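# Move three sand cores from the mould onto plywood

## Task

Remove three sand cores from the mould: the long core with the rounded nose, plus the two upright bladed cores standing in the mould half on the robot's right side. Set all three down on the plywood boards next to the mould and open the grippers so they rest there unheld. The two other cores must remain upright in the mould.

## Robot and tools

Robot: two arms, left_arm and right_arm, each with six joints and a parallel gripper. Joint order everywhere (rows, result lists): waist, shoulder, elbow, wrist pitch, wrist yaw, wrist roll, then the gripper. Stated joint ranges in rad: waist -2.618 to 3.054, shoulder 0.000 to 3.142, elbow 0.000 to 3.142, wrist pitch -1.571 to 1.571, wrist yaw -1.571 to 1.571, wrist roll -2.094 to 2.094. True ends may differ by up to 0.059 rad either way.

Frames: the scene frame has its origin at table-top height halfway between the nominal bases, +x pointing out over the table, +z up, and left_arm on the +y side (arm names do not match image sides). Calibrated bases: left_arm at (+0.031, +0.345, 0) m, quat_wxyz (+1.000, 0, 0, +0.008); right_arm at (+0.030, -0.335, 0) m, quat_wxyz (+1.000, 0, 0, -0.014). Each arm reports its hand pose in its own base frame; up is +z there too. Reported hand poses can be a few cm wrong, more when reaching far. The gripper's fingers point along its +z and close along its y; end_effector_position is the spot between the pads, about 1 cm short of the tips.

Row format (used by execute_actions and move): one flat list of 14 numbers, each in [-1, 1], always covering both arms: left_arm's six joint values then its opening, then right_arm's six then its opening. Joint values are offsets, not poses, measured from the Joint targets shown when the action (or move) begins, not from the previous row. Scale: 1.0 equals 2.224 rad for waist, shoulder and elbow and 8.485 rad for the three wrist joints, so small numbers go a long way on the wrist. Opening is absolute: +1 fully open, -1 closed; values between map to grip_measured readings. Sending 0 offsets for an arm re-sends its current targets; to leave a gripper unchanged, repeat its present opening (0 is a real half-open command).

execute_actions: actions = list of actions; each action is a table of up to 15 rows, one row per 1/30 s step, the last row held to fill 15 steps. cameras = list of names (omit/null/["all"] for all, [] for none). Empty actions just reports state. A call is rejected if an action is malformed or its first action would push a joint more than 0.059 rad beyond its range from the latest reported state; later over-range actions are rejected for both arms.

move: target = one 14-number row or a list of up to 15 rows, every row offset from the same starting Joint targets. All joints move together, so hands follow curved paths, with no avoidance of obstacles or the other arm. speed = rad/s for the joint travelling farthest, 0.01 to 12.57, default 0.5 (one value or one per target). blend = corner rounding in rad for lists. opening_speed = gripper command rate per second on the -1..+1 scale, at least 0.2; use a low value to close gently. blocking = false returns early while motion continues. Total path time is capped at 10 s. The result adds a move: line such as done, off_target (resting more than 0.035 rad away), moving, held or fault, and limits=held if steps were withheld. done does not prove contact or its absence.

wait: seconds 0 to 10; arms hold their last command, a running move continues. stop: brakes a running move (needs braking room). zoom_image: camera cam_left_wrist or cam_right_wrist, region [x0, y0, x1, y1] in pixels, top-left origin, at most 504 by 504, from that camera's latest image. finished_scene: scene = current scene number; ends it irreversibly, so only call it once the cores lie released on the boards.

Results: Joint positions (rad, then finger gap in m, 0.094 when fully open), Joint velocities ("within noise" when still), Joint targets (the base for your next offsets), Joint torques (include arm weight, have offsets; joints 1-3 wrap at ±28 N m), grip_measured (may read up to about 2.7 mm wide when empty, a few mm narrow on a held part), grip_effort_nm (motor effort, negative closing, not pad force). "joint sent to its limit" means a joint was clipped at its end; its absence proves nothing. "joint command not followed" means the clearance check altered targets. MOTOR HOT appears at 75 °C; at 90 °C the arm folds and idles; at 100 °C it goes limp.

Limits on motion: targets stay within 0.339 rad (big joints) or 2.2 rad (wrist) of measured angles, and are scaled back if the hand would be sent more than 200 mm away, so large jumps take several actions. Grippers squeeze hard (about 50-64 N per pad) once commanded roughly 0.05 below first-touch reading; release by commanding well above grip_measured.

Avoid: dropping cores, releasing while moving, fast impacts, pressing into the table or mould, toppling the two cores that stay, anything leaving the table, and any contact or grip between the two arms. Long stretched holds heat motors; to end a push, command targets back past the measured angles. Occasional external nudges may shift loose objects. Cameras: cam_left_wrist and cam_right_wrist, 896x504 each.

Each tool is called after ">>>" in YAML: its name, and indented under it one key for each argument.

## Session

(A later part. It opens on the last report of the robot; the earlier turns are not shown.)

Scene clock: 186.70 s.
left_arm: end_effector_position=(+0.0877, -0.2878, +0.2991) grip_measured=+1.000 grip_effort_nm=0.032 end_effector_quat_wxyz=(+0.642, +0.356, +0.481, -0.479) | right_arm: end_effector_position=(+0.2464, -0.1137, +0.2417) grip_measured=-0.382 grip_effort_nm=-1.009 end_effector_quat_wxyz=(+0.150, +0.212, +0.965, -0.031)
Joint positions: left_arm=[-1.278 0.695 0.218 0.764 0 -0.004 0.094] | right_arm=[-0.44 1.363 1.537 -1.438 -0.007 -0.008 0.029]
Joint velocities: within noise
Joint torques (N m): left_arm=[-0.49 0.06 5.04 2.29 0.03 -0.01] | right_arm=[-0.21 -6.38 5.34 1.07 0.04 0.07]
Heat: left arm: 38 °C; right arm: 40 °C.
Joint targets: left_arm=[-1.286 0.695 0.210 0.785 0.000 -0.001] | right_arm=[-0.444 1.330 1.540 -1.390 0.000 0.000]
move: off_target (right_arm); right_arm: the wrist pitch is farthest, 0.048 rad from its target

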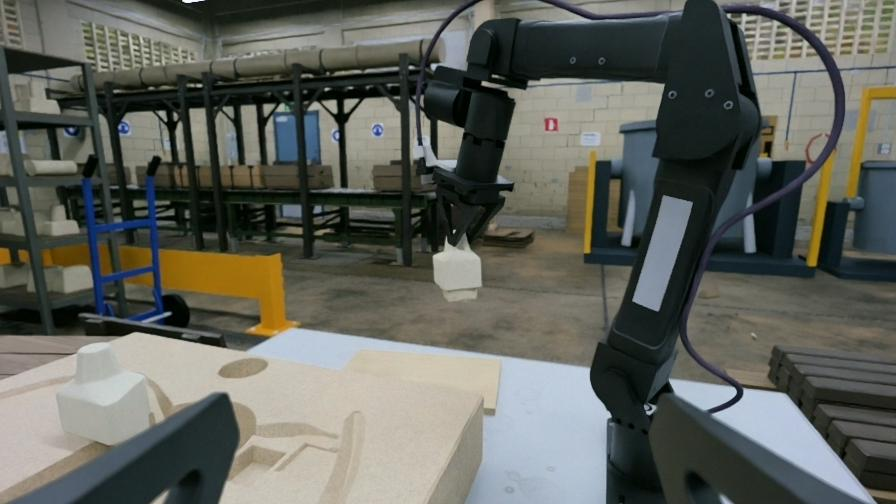

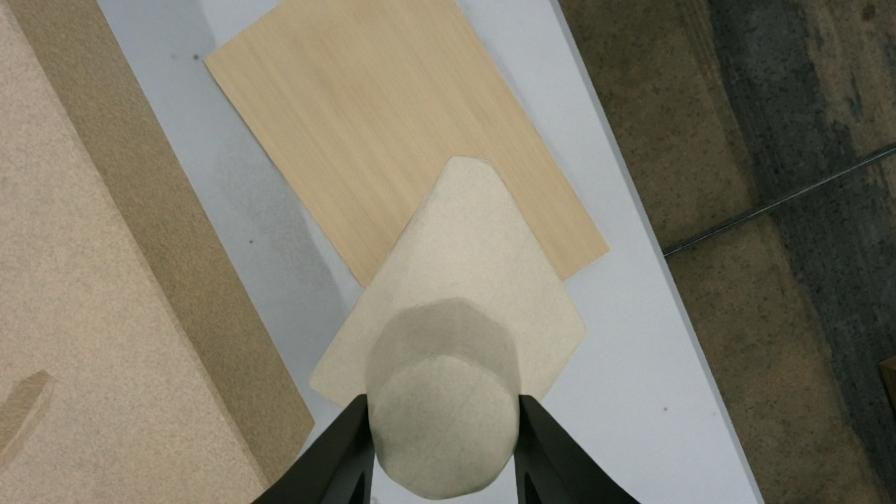

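>>> zoom_image:
  camera: "cam_left_wrist"
  region: [400, 220, 520, 320]

>>> move:
  target: [0,0,0,0,0,0,1,0,0,0,0,0,0.1,-0.7]
  speed: 0.7
  cameras: ["cam_left_wrist"]

>>> zoom_image:
  camera: "cam_left_wrist"
  region: [400, 220, 520, 320]

>>> move:
  target: [0,0,0,0,0,0,1,0,0,0,0,0,-0.2,-0.7]
  speed: 0.7
  cameras: ["cam_left_wrist"]

>>> zoom_image:
  camera: "cam_left_wrist"
  region: [400, 220, 520, 320]

Scaled by 4.200.

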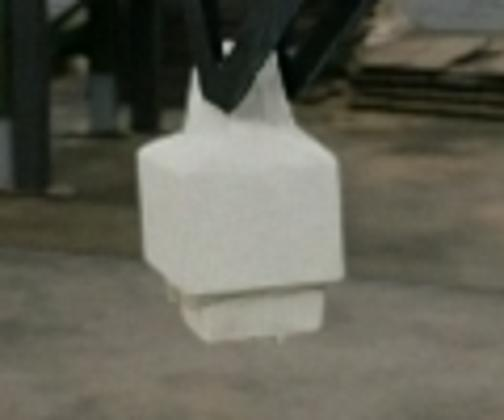

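Scene clock: 197.93 s.
left_arm: end_effector_position=(+0.0877, -0.2877, +0.2994) grip_measured=+1.000 grip_effort_nm=0.022 end_effector_quat_wxyz=(+0.642, +0.356, +0.481, -0.480) | right_arm: end_effector_position=(+0.2468, -0.1140, +0.2419) grip_measured=-0.382 grip_effort_nm=-1.004 end_effector_quat_wxyz=(+0.151, +0.590, +0.792, +0.034)
Joint positions: left_arm=[-1.278 0.695 0.218 0.765 0 -0.004 0.094] | right_arm=[-0.44 1.363 1.537 -1.436 -0.006 0.841 0.029]
Joint velocities: within noise
Joint torques (N m): left_arm=[-0.62 0.05 5.01 2.28 0.03 0] | right_arm=[-0.29 -6.41 5.3 1.03 0.05 0.06]
Heat: left arm: 40 °C; right arm: 38 °C.
Joint targets: left_arm=[-1.286 0.695 0.210 0.785 0.000 -0.001] | right_arm=[-0.444 1.330 1.540 -1.390 0.000 0.849]
move: off_target (right_arm); right_arm: the wrist pitch is farthest, 0.046 rad from its target
Images, in order (width x height): cam_left_wrist 896x504.

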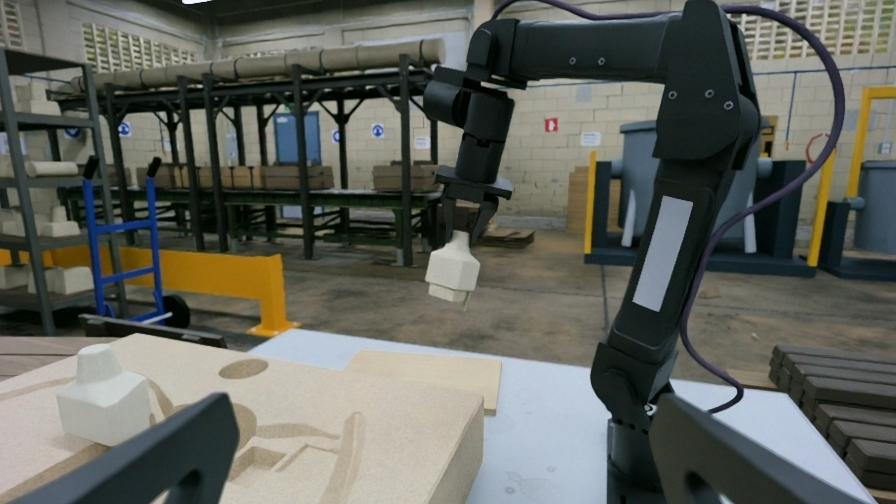

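Scaled by 4.200.

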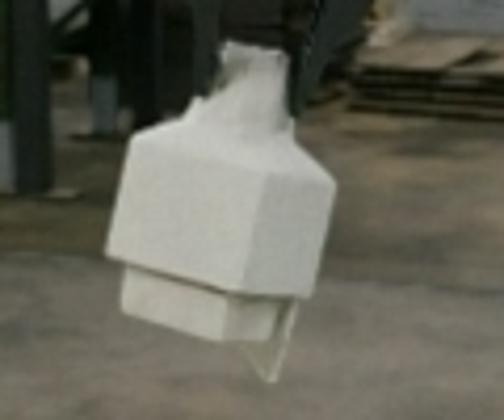

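Scene clock: 201.20 s.
left_arm: end_effector_position=(+0.0877, -0.2877, +0.2994) grip_measured=+1.000 grip_effort_nm=0.022 end_effector_quat_wxyz=(+0.642, +0.356, +0.481, -0.480) | right_arm: end_effector_position=(+0.2466, -0.1145, +0.2418) grip_measured=-0.383 grip_effort_nm=-1.009 end_effector_quat_wxyz=(+0.125, -0.196, +0.968, -0.091)
Joint positions: left_arm=[-1.278 0.695 0.218 0.765 0 -0.004 0.094] | right_arm=[-0.44 1.363 1.537 -1.436 -0.003 -0.839 0.029]
Joint velocities: within noise
Joint torques (N m): left_arm=[-0.51 0.03 5.11 2.26 0.03 -0.01] | right_arm=[-0.28 -6.38 5.33 1.03 0.02 -0.12]
Heat: left arm: 41 °C; right arm: 38 °C.
Joint targets: left_arm=[-1.286 0.695 0.210 0.785 0.000 -0.001] | right_arm=[-0.444 1.330 1.540 -1.390 0.000 -0.848]
move: off_target (right_arm); right_arm: the wrist pitch is farthest, 0.046 rad from its target
Images, in order (width x height): cam_left_wrist 896x504.

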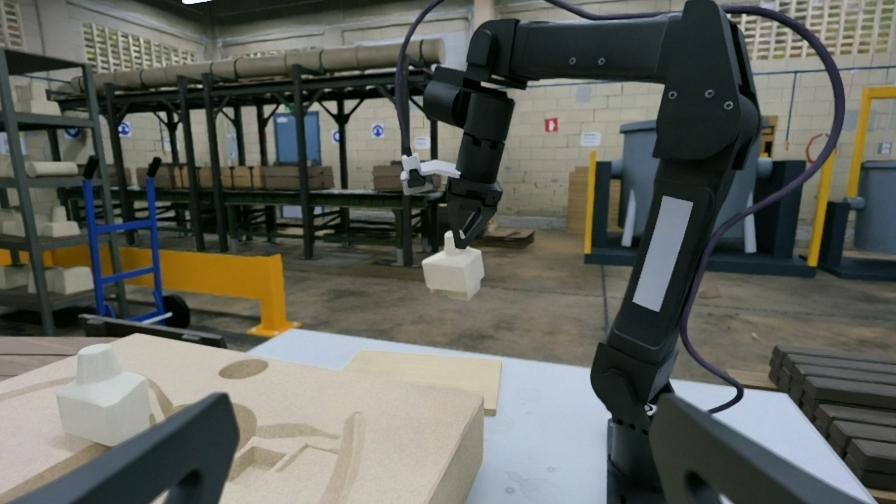

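Scaled by 4.200.

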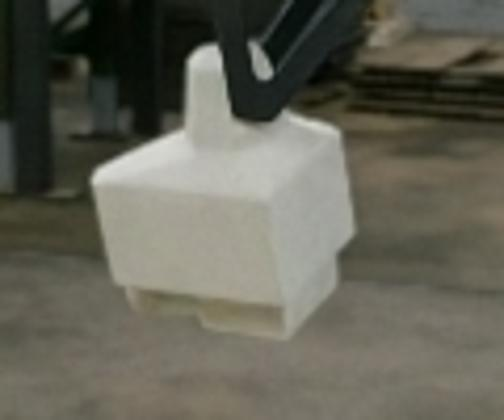

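>>> zoom_image:
  camera: "cam_left_wrist"
  region: [320, 320, 560, 480]

Scaled by 2.100.

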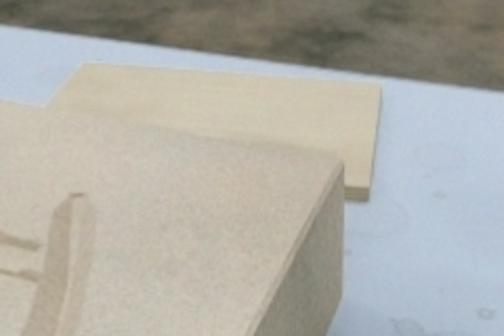

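>>> move:
  target:
    - [0,0,0,0,0,0,1,0,-0.045,-0.1799,0.0365,0.0295,0.1,-0.7]
    - [0,0,0,0,0,0,1,0,-0.0472,-0.2788,0.0613,0.0295,0.1,-0.7]
  speed: 0.4

>>> zoom_image:
  camera: "cam_left_wrist"
  region: [360, 270, 560, 440]

Scene clock: 233.27 s.
left_arm: end_effector_position=(+0.0877, -0.2877, +0.2994) grip_measured=+1.000 grip_effort_nm=0.032 end_effector_quat_wxyz=(+0.642, +0.356, +0.481, -0.480) | right_arm: end_effector_position=(+0.2225, -0.1481, +0.1136) grip_measured=-0.382 grip_effort_nm=-1.009 end_effector_quat_wxyz=(+0.127, +0.228, +0.955, -0.144)
Joint positions: left_arm=[-1.278 0.695 0.218 0.765 0 -0.004 0.094] | right_arm=[-0.44 1.255 0.92 -0.921 0.227 -0.008 0.029]
Joint velocities: within noise
Joint torques (N m): left_arm=[-0.51 0.06 4.98 2.26 0.02 0] | right_arm=[-0.25 -5.76 5.65 1.11 0.32 0.07]
Heat: left arm: 44 °C; right arm: 36 °C.
Joint targets: left_arm=[-1.286 0.695 0.210 0.785 0.000 -0.001] | right_arm=[-0.444 1.225 0.920 -0.870 0.250 0.001]
move: off_target (right_arm); right_arm: the wrist pitch is farthest, 0.051 rad from its target

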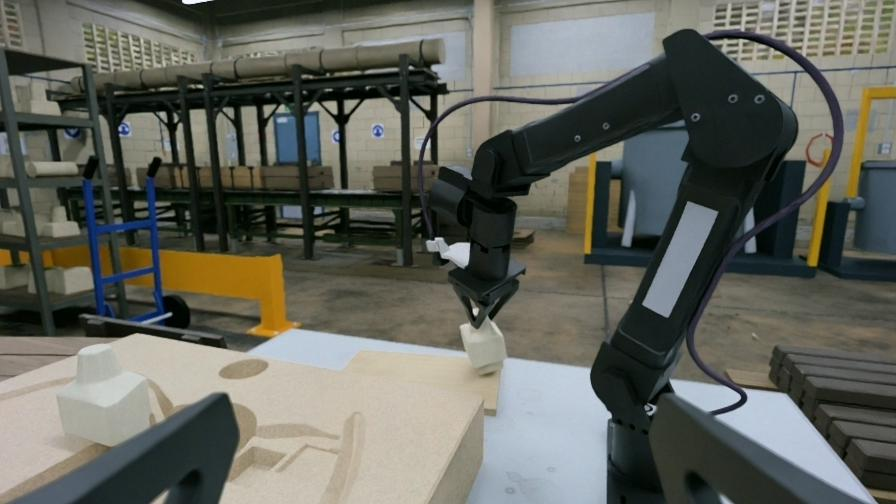

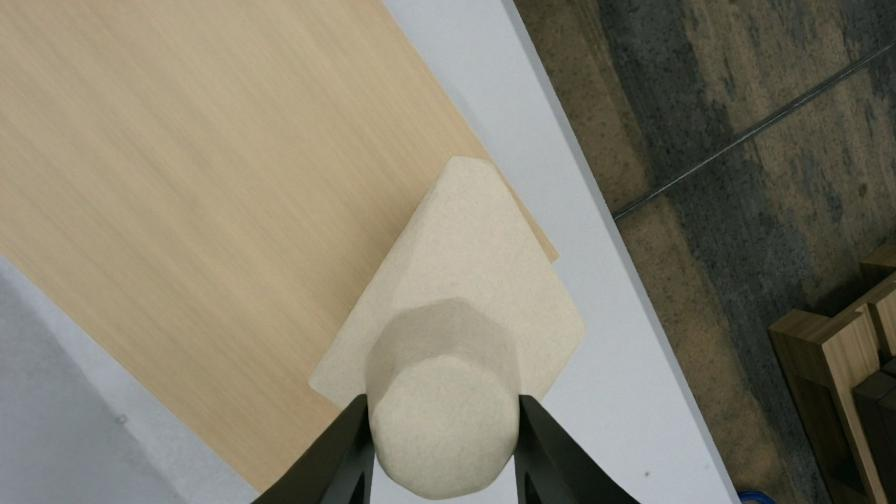

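Scaled by 2.520.

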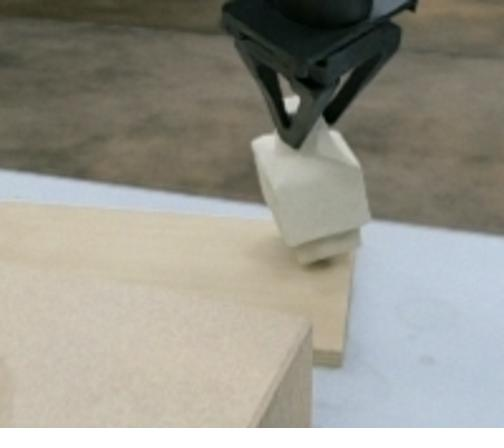

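>>> move:
  target: [0,0,0,0,0,0,1,0.0647,0.0632,0.0459,0.0045,0,0,-0.7]
  speed: 0.3
  cameras: ["cam_left_wrist"]

>>> zoom_image:
  camera: "cam_left_wrist"
  region: [360, 270, 560, 440]

Scene clock: 243.53 s.
left_arm: end_effector_position=(+0.0877, -0.2877, +0.2994) grip_measured=+1.000 grip_effort_nm=0.022 end_effector_quat_wxyz=(+0.642, +0.356, +0.481, -0.480) | right_arm: end_effector_position=(+0.2634, -0.1280, +0.1096) grip_measured=-0.382 grip_effort_nm=-1.004 end_effector_quat_wxyz=(+0.132, +0.164, +0.967, -0.145)
Joint positions: left_arm=[-1.278 0.695 0.218 0.765 0 -0.004 0.094] | right_arm=[-0.305 1.365 0.981 -0.877 0.25 -0.008 0.029]
Joint velocities: within noise
Joint torques (N m): left_arm=[-0.46 0.13 5.04 2.26 0.01 -0.02] | right_arm=[0.43 -4.07 8.88 1.03 0.11 0.06]
Heat: left arm: 44 °C; right arm: 36 °C.
Joint targets: left_arm=[-1.286 0.695 0.210 0.785 0.000 -0.001] | right_arm=[-0.300 1.365 1.022 -0.832 0.250 0.000]
move: off_target (right_arm); right_arm: the wrist pitch is farthest, 0.045 rad from its target
Images, in order (width x height): cam_left_wrist 896x504.

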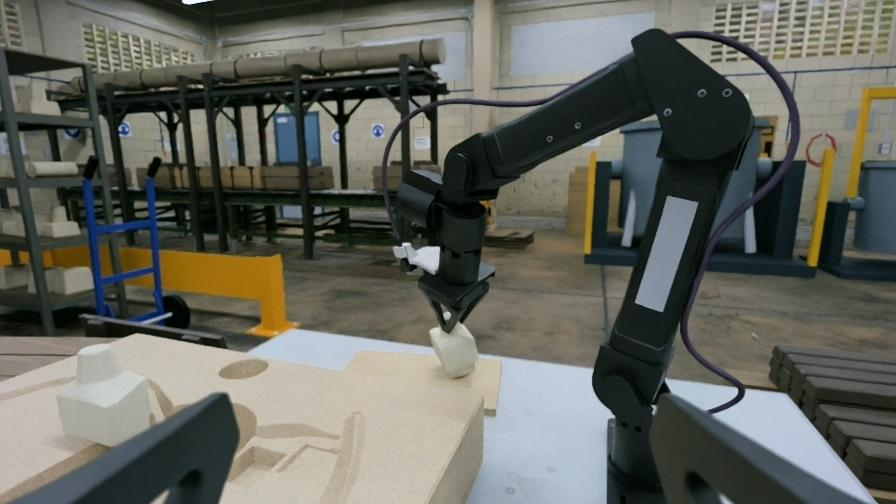

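Scaled by 2.520.

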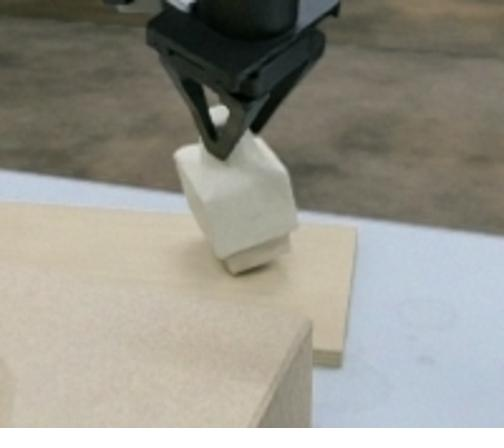

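>>> move:
  target: [0,0,0,0,0,0,1,0,0.003,-0.027,0.0106,0,0,-0.7]
  speed: 0.15
  cameras: ["cam_left_wrist"]

>>> zoom_image:
  camera: "cam_left_wrist"
  region: [400, 290, 520, 400]

Scene clock: 249.80 s.
left_arm: end_effector_position=(+0.0877, -0.2877, +0.2994) grip_measured=+1.000 grip_effort_nm=0.027 end_effector_quat_wxyz=(+0.642, +0.356, +0.481, -0.480) | right_arm: end_effector_position=(+0.2762, -0.1320, +0.1097) grip_measured=-0.382 grip_effort_nm=-1.009 end_effector_quat_wxyz=(+0.159, +0.167, +0.962, -0.149)
Joint positions: left_arm=[-1.278 0.695 0.218 0.765 0 -0.004 0.094] | right_arm=[-0.305 1.371 0.968 -0.803 0.249 -0.008 0.029]
Joint velocities: within noise
Joint torques (N m): left_arm=[-0.55 -0.01 5.04 2.25 0.02 -0.03] | right_arm=[0.44 -4.14 5.19 1.26 0.11 0.05]
Heat: left arm: 44 °C; right arm: 36 °C.
Joint targets: left_arm=[-1.286 0.695 0.210 0.785 0.000 -0.001] | right_arm=[-0.300 1.372 0.962 -0.742 0.250 0.000]
move: off_target (right_arm); right_arm: the wrist pitch is farthest, 0.061 rad from its target
Images, in order (width x height): cam_left_wrist 896x504.

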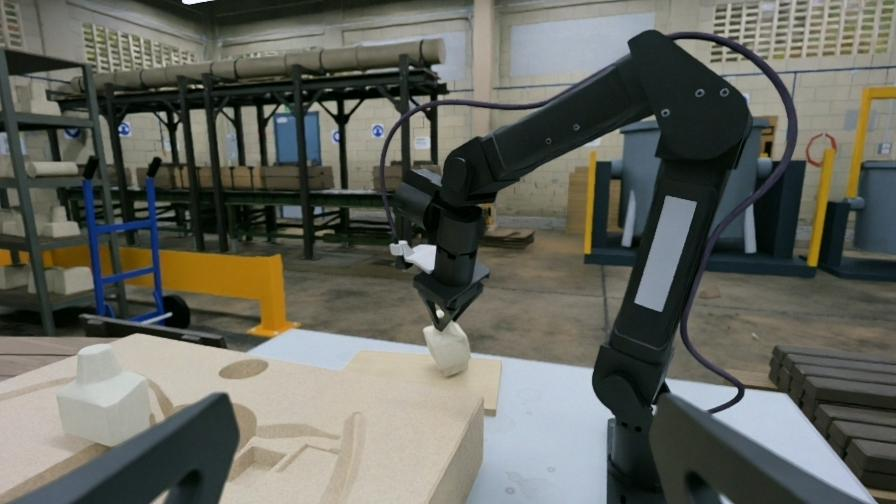

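Scaled by 4.200.

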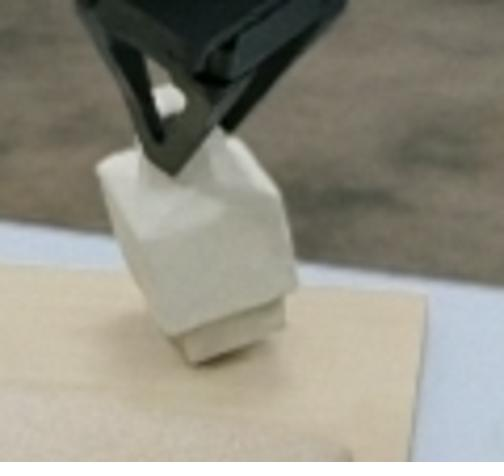

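>>> move:
  target: [0,0,0,0,0,0,1,0,0.003,-0.018,0.004,0,0,-0.7]
  speed: 0.15
  cameras: ["cam_left_wrist"]

>>> zoom_image:
  camera: "cam_left_wrist"
  region: [400, 290, 520, 400]

Scene clock: 258.13 s.
left_arm: end_effector_position=(+0.0877, -0.2877, +0.2994) grip_measured=+1.000 grip_effort_nm=0.037 end_effector_quat_wxyz=(+0.642, +0.356, +0.481, -0.480) | right_arm: end_effector_position=(+0.2844, -0.1340, +0.1082) grip_measured=-0.383 grip_effort_nm=-1.009 end_effector_quat_wxyz=(+0.179, +0.167, +0.957, -0.154)
Joint positions: left_arm=[-1.278 0.695 0.218 0.765 0 -0.004 0.094] | right_arm=[-0.3 1.371 0.947 -0.741 0.255 -0.008 0.029]
Joint velocities: within noise
Joint torques (N m): left_arm=[-0.55 0.03 4.97 2.27 0.01 0] | right_arm=[0.01 -3.66 3.86 1.05 0.07 0.05]
Heat: left arm: 45 °C; right arm: 36 °C.
Joint targets: left_arm=[-1.286 0.695 0.210 0.785 0.000 -0.001] | right_arm=[-0.300 1.379 0.922 -0.708 0.250 0.000]
move: done
Images, in order (width x height): cam_left_wrist 896x504.

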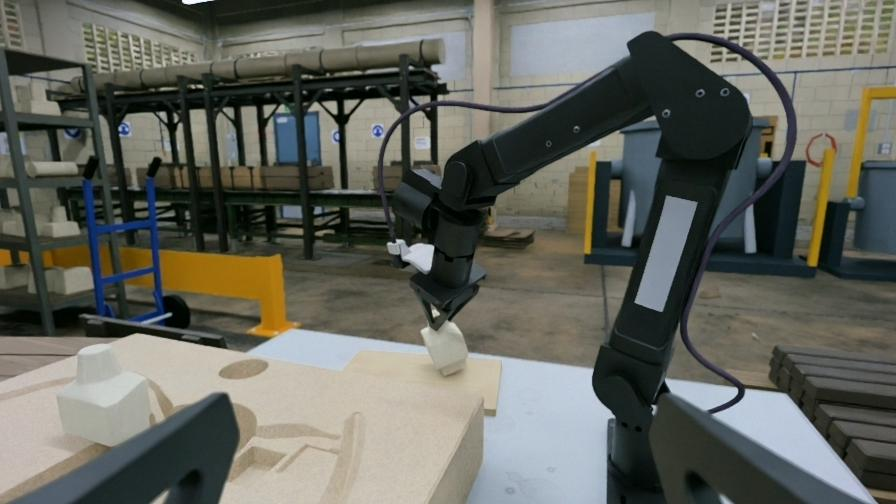

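Scaled by 4.200.

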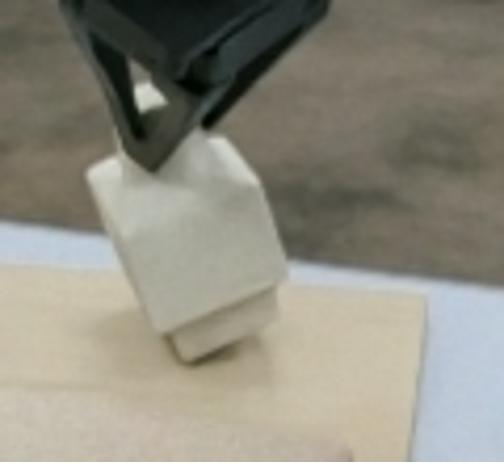

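>>> move:
  target: [0,0,0,0,0,0,1,0,0,0,0,0,0,-0.25]
  opening_speed: 0.2
  cameras: ["cam_left_wrist","cam_right_wrist"]

>>> zoom_image:
  camera: "cam_left_wrist"
  region: [400, 290, 520, 400]

Scene clock: 264.73 s.
left_arm: end_effector_position=(+0.0877, -0.2877, +0.2994) grip_measured=+1.000 grip_effort_nm=0.027 end_effector_quat_wxyz=(+0.642, +0.356, +0.481, -0.480) | right_arm: end_effector_position=(+0.2859, -0.1317, +0.1029) grip_measured=-0.253 grip_effort_nm=0.173 end_effector_quat_wxyz=(+0.182, +0.165, +0.958, -0.147)
Joint positions: left_arm=[-1.278 0.695 0.218 0.765 0 -0.004 0.094] | right_arm=[-0.3 1.373 0.928 -0.715 0.24 -0.008 0.035]
Joint velocities: within noise
Joint torques (N m): left_arm=[-0.44 0.01 4.98 2.27 0.01 -0.02] | right_arm=[0.02 -3.81 5.27 0.82 0.2 0.05]
Heat: left arm: 45 °C; right arm: 35 °C.
Joint targets: left_arm=[-1.286 0.695 0.210 0.785 0.000 -0.001] | right_arm=[-0.300 1.379 0.922 -0.708 0.250 0.000]
move: done

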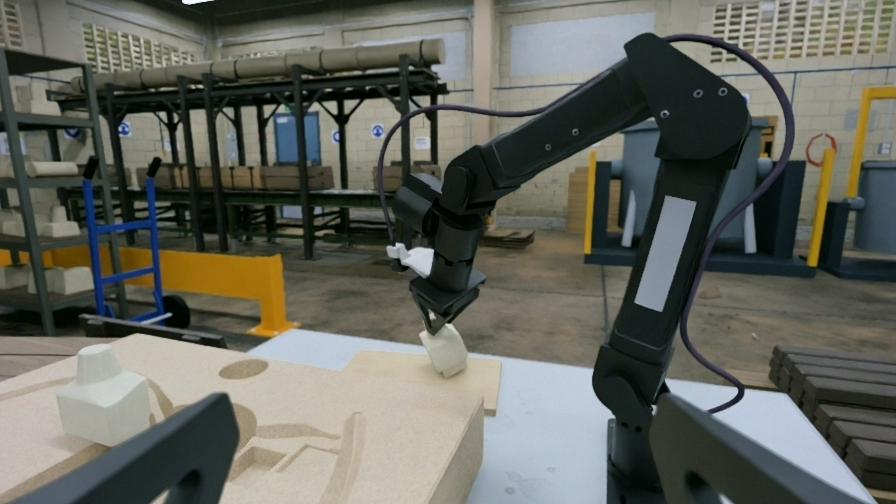

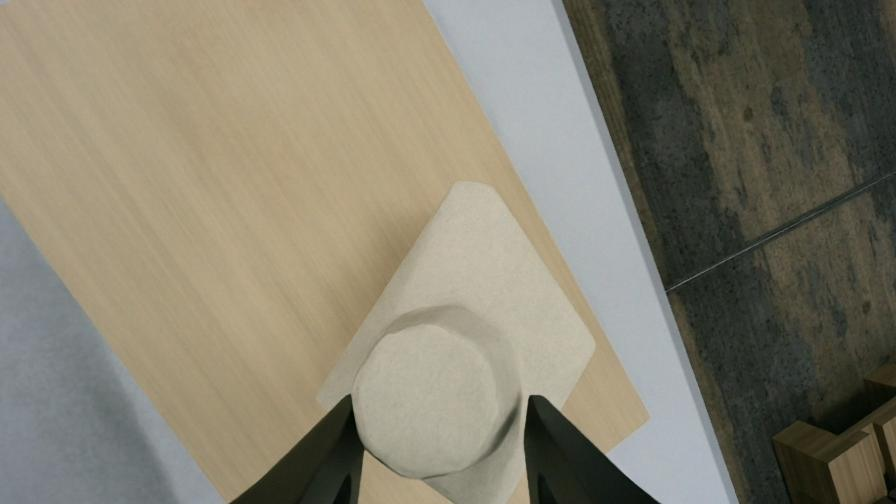

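Scaled by 4.200.

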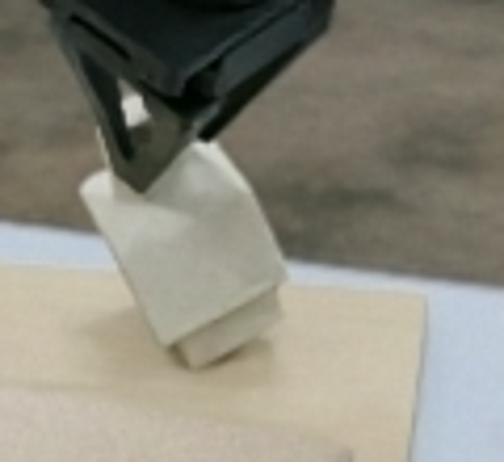

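>>> move:
  target: [0,0,0,0,0,0,1,0,0,0,0,0,0,-0.12]
  opening_speed: 0.2
  cameras: ["cam_left_wrist","cam_right_wrist"]

>>> zoom_image:
  camera: "cam_left_wrist"
  region: [400, 290, 520, 400]

Scene clock: 273.83 s.
left_arm: end_effector_position=(+0.0877, -0.2877, +0.2995) grip_measured=+1.000 grip_effort_nm=0.027 end_effector_quat_wxyz=(+0.642, +0.355, +0.481, -0.480) | right_arm: end_effector_position=(+0.2858, -0.1318, +0.1030) grip_measured=-0.123 grip_effort_nm=0.173 end_effector_quat_wxyz=(+0.182, +0.166, +0.958, -0.147)
Joint positions: left_arm=[-1.278 0.695 0.218 0.766 0 -0.004 0.094] | right_arm=[-0.3 1.373 0.928 -0.715 0.24 -0.008 0.041]
Joint velocities: within noise
Joint torques (N m): left_arm=[-0.57 0.08 5.05 2.26 0 -0.02] | right_arm=[0.01 -3.79 5.26 0.81 0.2 0.05]
Heat: left arm: 45 °C; right arm: 35 °C.
Joint targets: left_arm=[-1.286 0.695 0.210 0.785 0.000 -0.001] | right_arm=[-0.300 1.379 0.922 -0.708 0.250 0.000]
move: done

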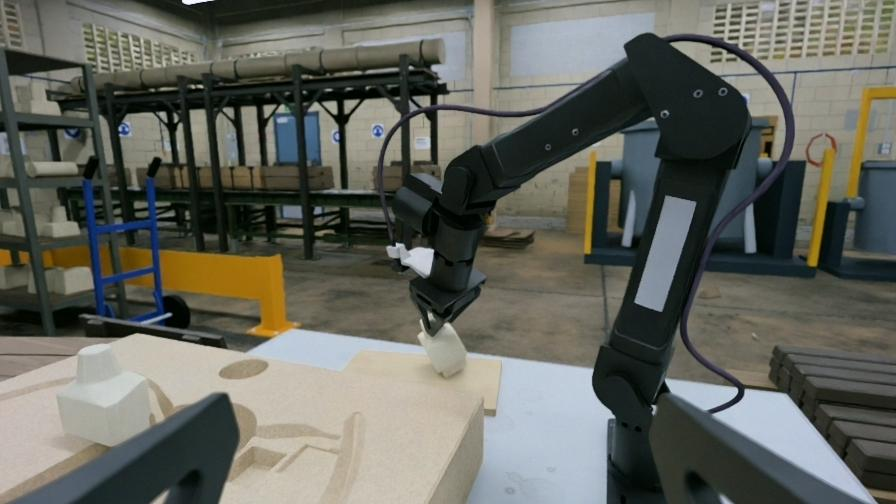

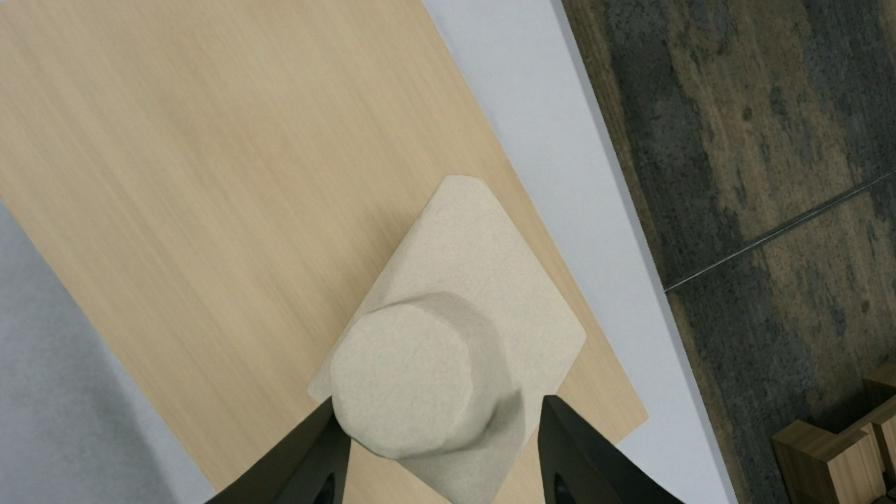

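Scaled by 4.200.

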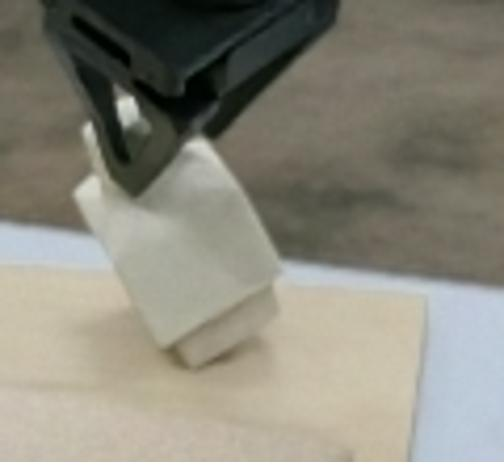

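>>> move:
  target: [0,0,0,0,0,0,1,0,0,0,0,0,0,-0.7]
  opening_speed: 0.4
  cameras: []

>>> move:
  target:
    - [0,0,0,0,0,0,1,0,-0.0225,0.1574,-0.0354,0,0,-0.7]
    - [0,0,0,0,0,0,1,0.215,0.12,0.0778,-0.0367,0.0884,0.0589,-0.7]
  speed: 0.4

>>> zoom_image:
  camera: "cam_left_wrist"
  region: [330, 220, 570, 400]

Scene clock: 336.40 s.
left_arm: end_effector_position=(+0.0877, -0.2877, +0.2995) grip_measured=+1.000 grip_effort_nm=0.027 end_effector_quat_wxyz=(+0.642, +0.355, +0.481, -0.480) | right_arm: end_effector_position=(+0.2861, -0.1311, +0.1028) grip_measured=-0.398 grip_effort_nm=-1.009 end_effector_quat_wxyz=(+0.182, +0.165, +0.958, -0.145)
Joint positions: left_arm=[-1.278 0.695 0.218 0.766 0 -0.004 0.094] | right_arm=[-0.3 1.373 0.928 -0.715 0.236 -0.008 0.028]
Joint velocities: within noise
Joint torques (N m): left_arm=[-0.46 0.08 5.01 2.27 0.01 -0.01] | right_arm=[0.01 -3.82 5.27 0.81 0.23 0.05]
Heat: left arm: 47 °C; right arm: 35 °C.
Joint targets: left_arm=[-1.286 0.695 0.210 0.785 0.000 -0.001] | right_arm=[-0.300 1.379 0.922 -0.708 0.250 0.000]
move: done
No camera images: "cameras" was empty.

Scene clock: 339.93 s.
left_arm: end_effector_position=(+0.0877, -0.2877, +0.2995) grip_measured=+1.000 grip_effort_nm=0.032 end_effector_quat_wxyz=(+0.642, +0.355, +0.481, -0.480) | right_arm: end_effector_position=(+0.2977, -0.0901, +0.1258) grip_measured=-0.431 grip_effort_nm=-1.004 end_effector_quat_wxyz=(+0.139, +0.136, +0.886, -0.421)
Joint positions: left_arm=[-1.278 0.695 0.218 0.766 0 -0.004 0.094] | right_arm=[0.175 1.647 1.093 -1.03 0.919 0.487 0.027]
Joint velocities: within noise
Joint torques (N m): left_arm=[-0.5 -0.06 5.04 2.27 0.01 -0.03] | right_arm=[0.34 -5.89 5.08 0.2 1.16 0.09]
Heat: left arm: 47 °C; right arm: 35 °C.
Joint targets: left_arm=[-1.286 0.695 0.210 0.785 0.000 -0.001] | right_arm=[0.178 1.646 1.095 -1.019 1.000 0.500]
move: off_target (right_arm); right_arm: the wrist yaw is farthest, 0.081 rad from its target

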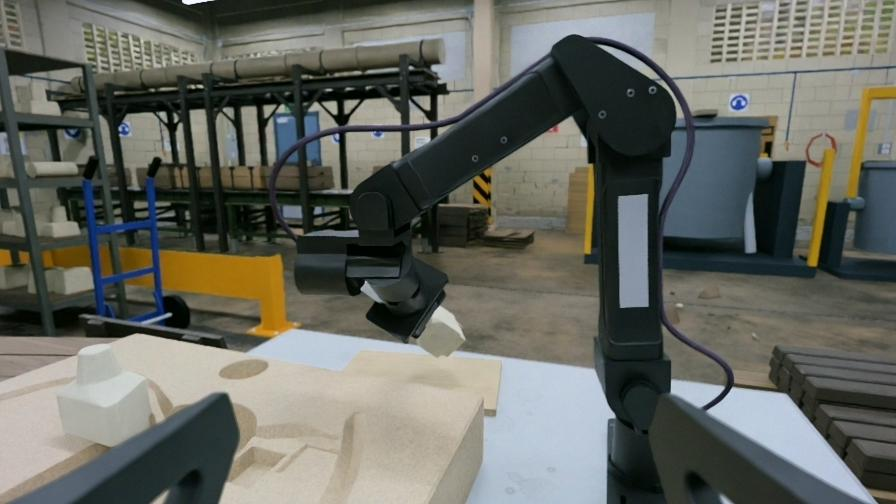

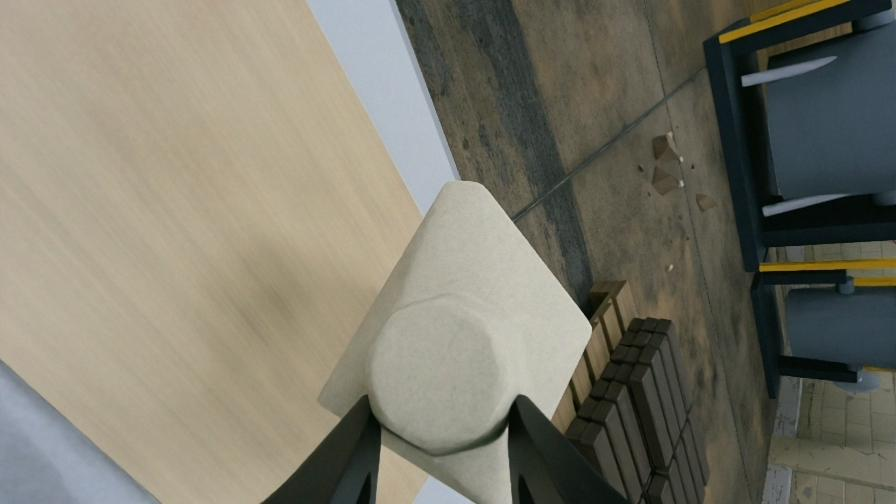

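Scaled by 2.100.

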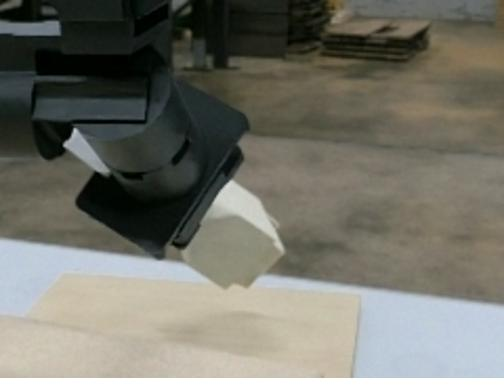

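>>> move:
  target: [0,0,0,0,0,0,1,0,0.0304,-0.0442,0.0196,0,0,-0.7]
  speed: 0.15

>>> zoom_image:
  camera: "cam_left_wrist"
  region: [370, 260, 530, 380]

Scene clock: 350.07 s.
left_arm: end_effector_position=(+0.0877, -0.2877, +0.2995) grip_measured=+1.000 grip_effort_nm=0.037 end_effector_quat_wxyz=(+0.642, +0.355, +0.481, -0.480) | right_arm: end_effector_position=(+0.2985, -0.0911, +0.0887) grip_measured=-0.431 grip_effort_nm=-1.004 end_effector_quat_wxyz=(+0.139, +0.135, +0.884, -0.426)
Joint positions: left_arm=[-1.278 0.695 0.218 0.766 0 -0.004 0.094] | right_arm=[0.175 1.709 0.998 -0.876 0.929 0.488 0.027]
Joint velocities: within noise
Joint torques (N m): left_arm=[-0.59 0.08 5.04 2.28 0.04 -0.01] | right_arm=[0.29 -5.76 4.6 0.3 1.07 0.1]
Heat: left arm: 48 °C; right arm: 35 °C.
Joint targets: left_arm=[-1.286 0.695 0.210 0.785 0.000 -0.001] | right_arm=[0.178 1.713 0.997 -0.853 1.000 0.500]
move: off_target (right_arm); right_arm: the wrist yaw is farthest, 0.071 rad from its target

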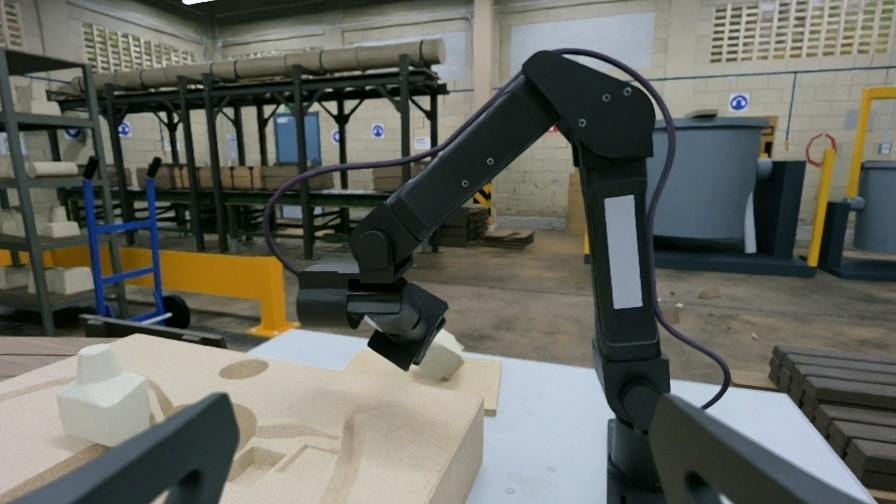

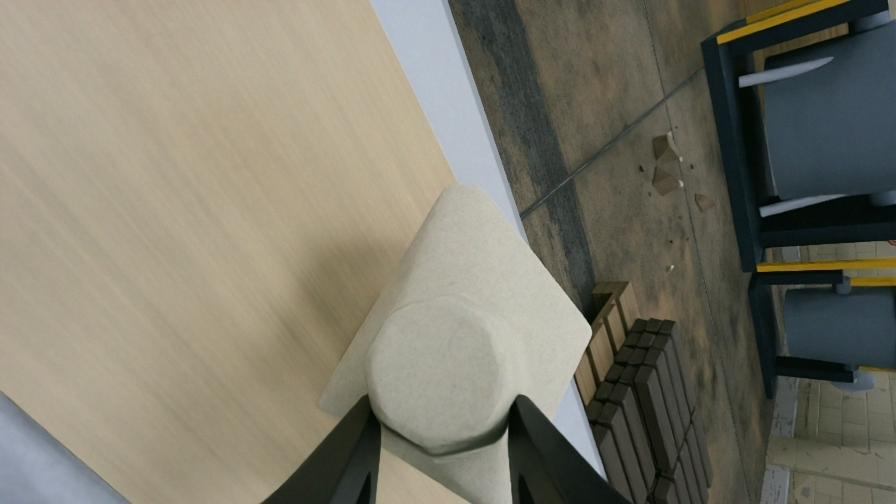

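Scaled by 3.150.

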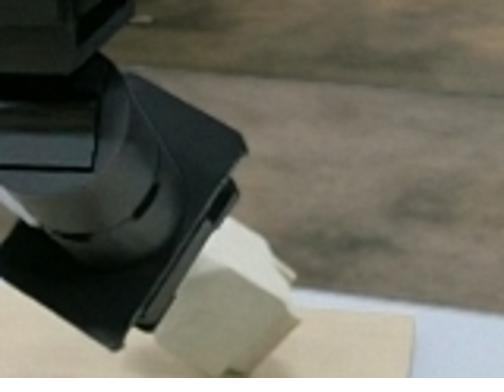

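>>> move:
  target:
    - [0,0,0,0,0,0,1,0,-0.03,0.1124,-0.0295,0,0,-0.7]
    - [0,0,0,0,0,0,1,-0.17,-0.3656,0.0463,-0.0409,-0.1179,-0.0589,-0.7]
    - [0,0,0,0,0,0,1,-0.2689,-0.531,-0.3026,0.0543,-0.1179,-0.1838,-0.7]
  speed: 0.7

>>> zoom_image:
  camera: "cam_left_wrist"
  region: [370, 220, 610, 400]

Scene clock: 374.00 s.
left_arm: end_effector_position=(+0.0877, -0.2877, +0.2995) grip_measured=+1.000 grip_effort_nm=0.032 end_effector_quat_wxyz=(+0.642, +0.355, +0.481, -0.480) | right_arm: end_effector_position=(+0.2142, -0.0928, +0.0940) grip_measured=-0.432 grip_effort_nm=-1.009 end_effector_quat_wxyz=(+0.306, -0.286, +0.865, -0.275)
Joint positions: left_arm=[-1.278 0.695 0.218 0.766 0 -0.004 0.094] | right_arm=[-0.413 0.549 0.316 -0.49 0 -1.051 0.027]
Joint velocities: within noise
Joint torques (N m): left_arm=[-0.53 0.06 5.04 2.28 0.01 0] | right_arm=[-0.62 -0.72 6.8 2.21 -0.01 -0.13]
Heat: left arm: 48 °C; right arm: 35 °C.
Joint targets: left_arm=[-1.286 0.695 0.210 0.785 0.000 -0.001] | right_arm=[-0.420 0.532 0.324 -0.392 0.000 -1.059]
move: off_target (right_arm); right_arm: the wrist pitch is farthest, 0.097 rad from its target

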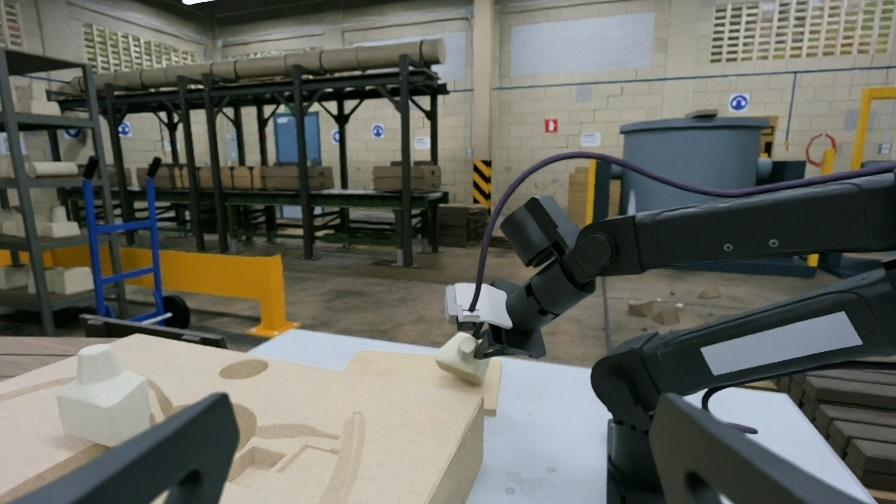

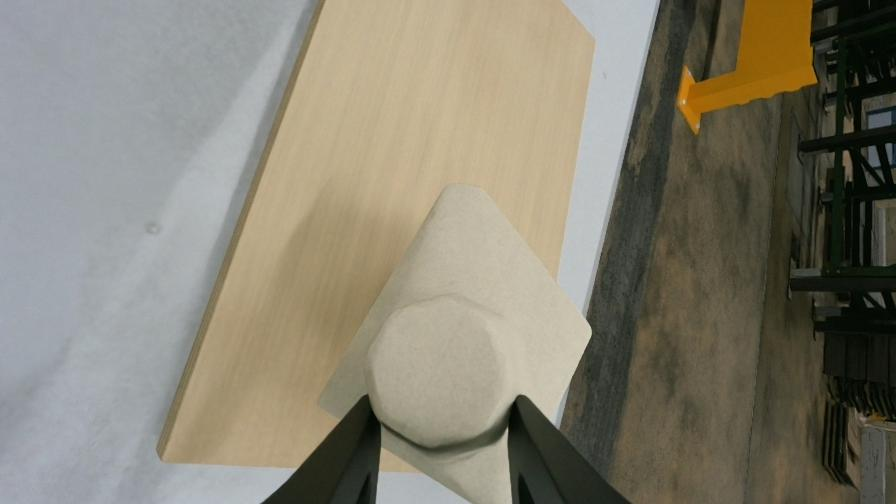

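Scaled by 2.100.

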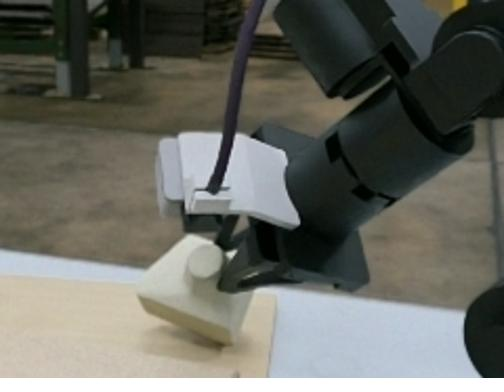

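>>> move:
  target: [0,0,0,0,0,0,1,0.0504,0.344,-0.089,0.15,0,0,-0.7]
  speed: 0.4

>>> zoom_image:
  camera: "cam_left_wrist"
  region: [330, 250, 530, 400]

Scene clock: 384.23 s.
left_arm: end_effector_position=(+0.0877, -0.2877, +0.2995) grip_measured=+1.000 grip_effort_nm=0.022 end_effector_quat_wxyz=(+0.642, +0.355, +0.481, -0.480) | right_arm: end_effector_position=(+0.3136, -0.1061, +0.0810) grip_measured=-0.434 grip_effort_nm=-1.004 end_effector_quat_wxyz=(+0.429, -0.298, +0.769, -0.369)
Joint positions: left_arm=[-1.278 0.695 0.218 0.766 0 -0.004 0.094] | right_arm=[-0.318 1.296 0.126 0.802 0.021 -1.072 0.027]
Joint velocities: within noise
Joint torques (N m): left_arm=[-0.57 0.02 5.05 2.26 0.01 0] | right_arm=[0.87 -2.52 4.51 2.28 -0.21 0.11]
Heat: left arm: 48 °C; right arm: 37 °C.
Joint targets: left_arm=[-1.286 0.695 0.210 0.785 0.000 -0.001] | right_arm=[-0.308 1.297 0.125 0.880 0.000 -1.059]
move: off_target (right_arm); right_arm: the wrist pitch is farthest, 0.079 rad from its target

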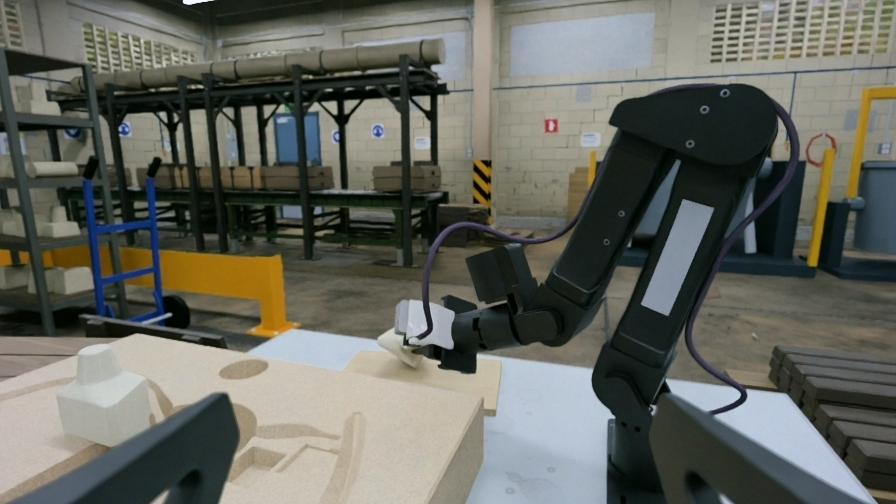

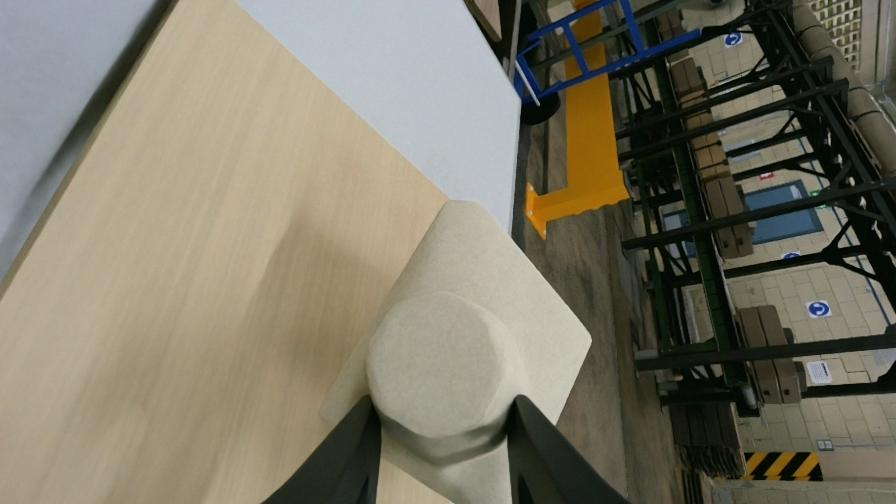

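Scaled by 2.520.

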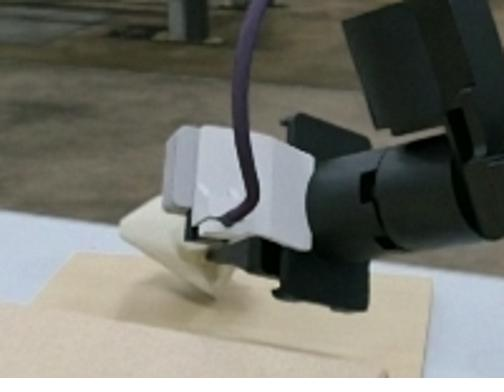

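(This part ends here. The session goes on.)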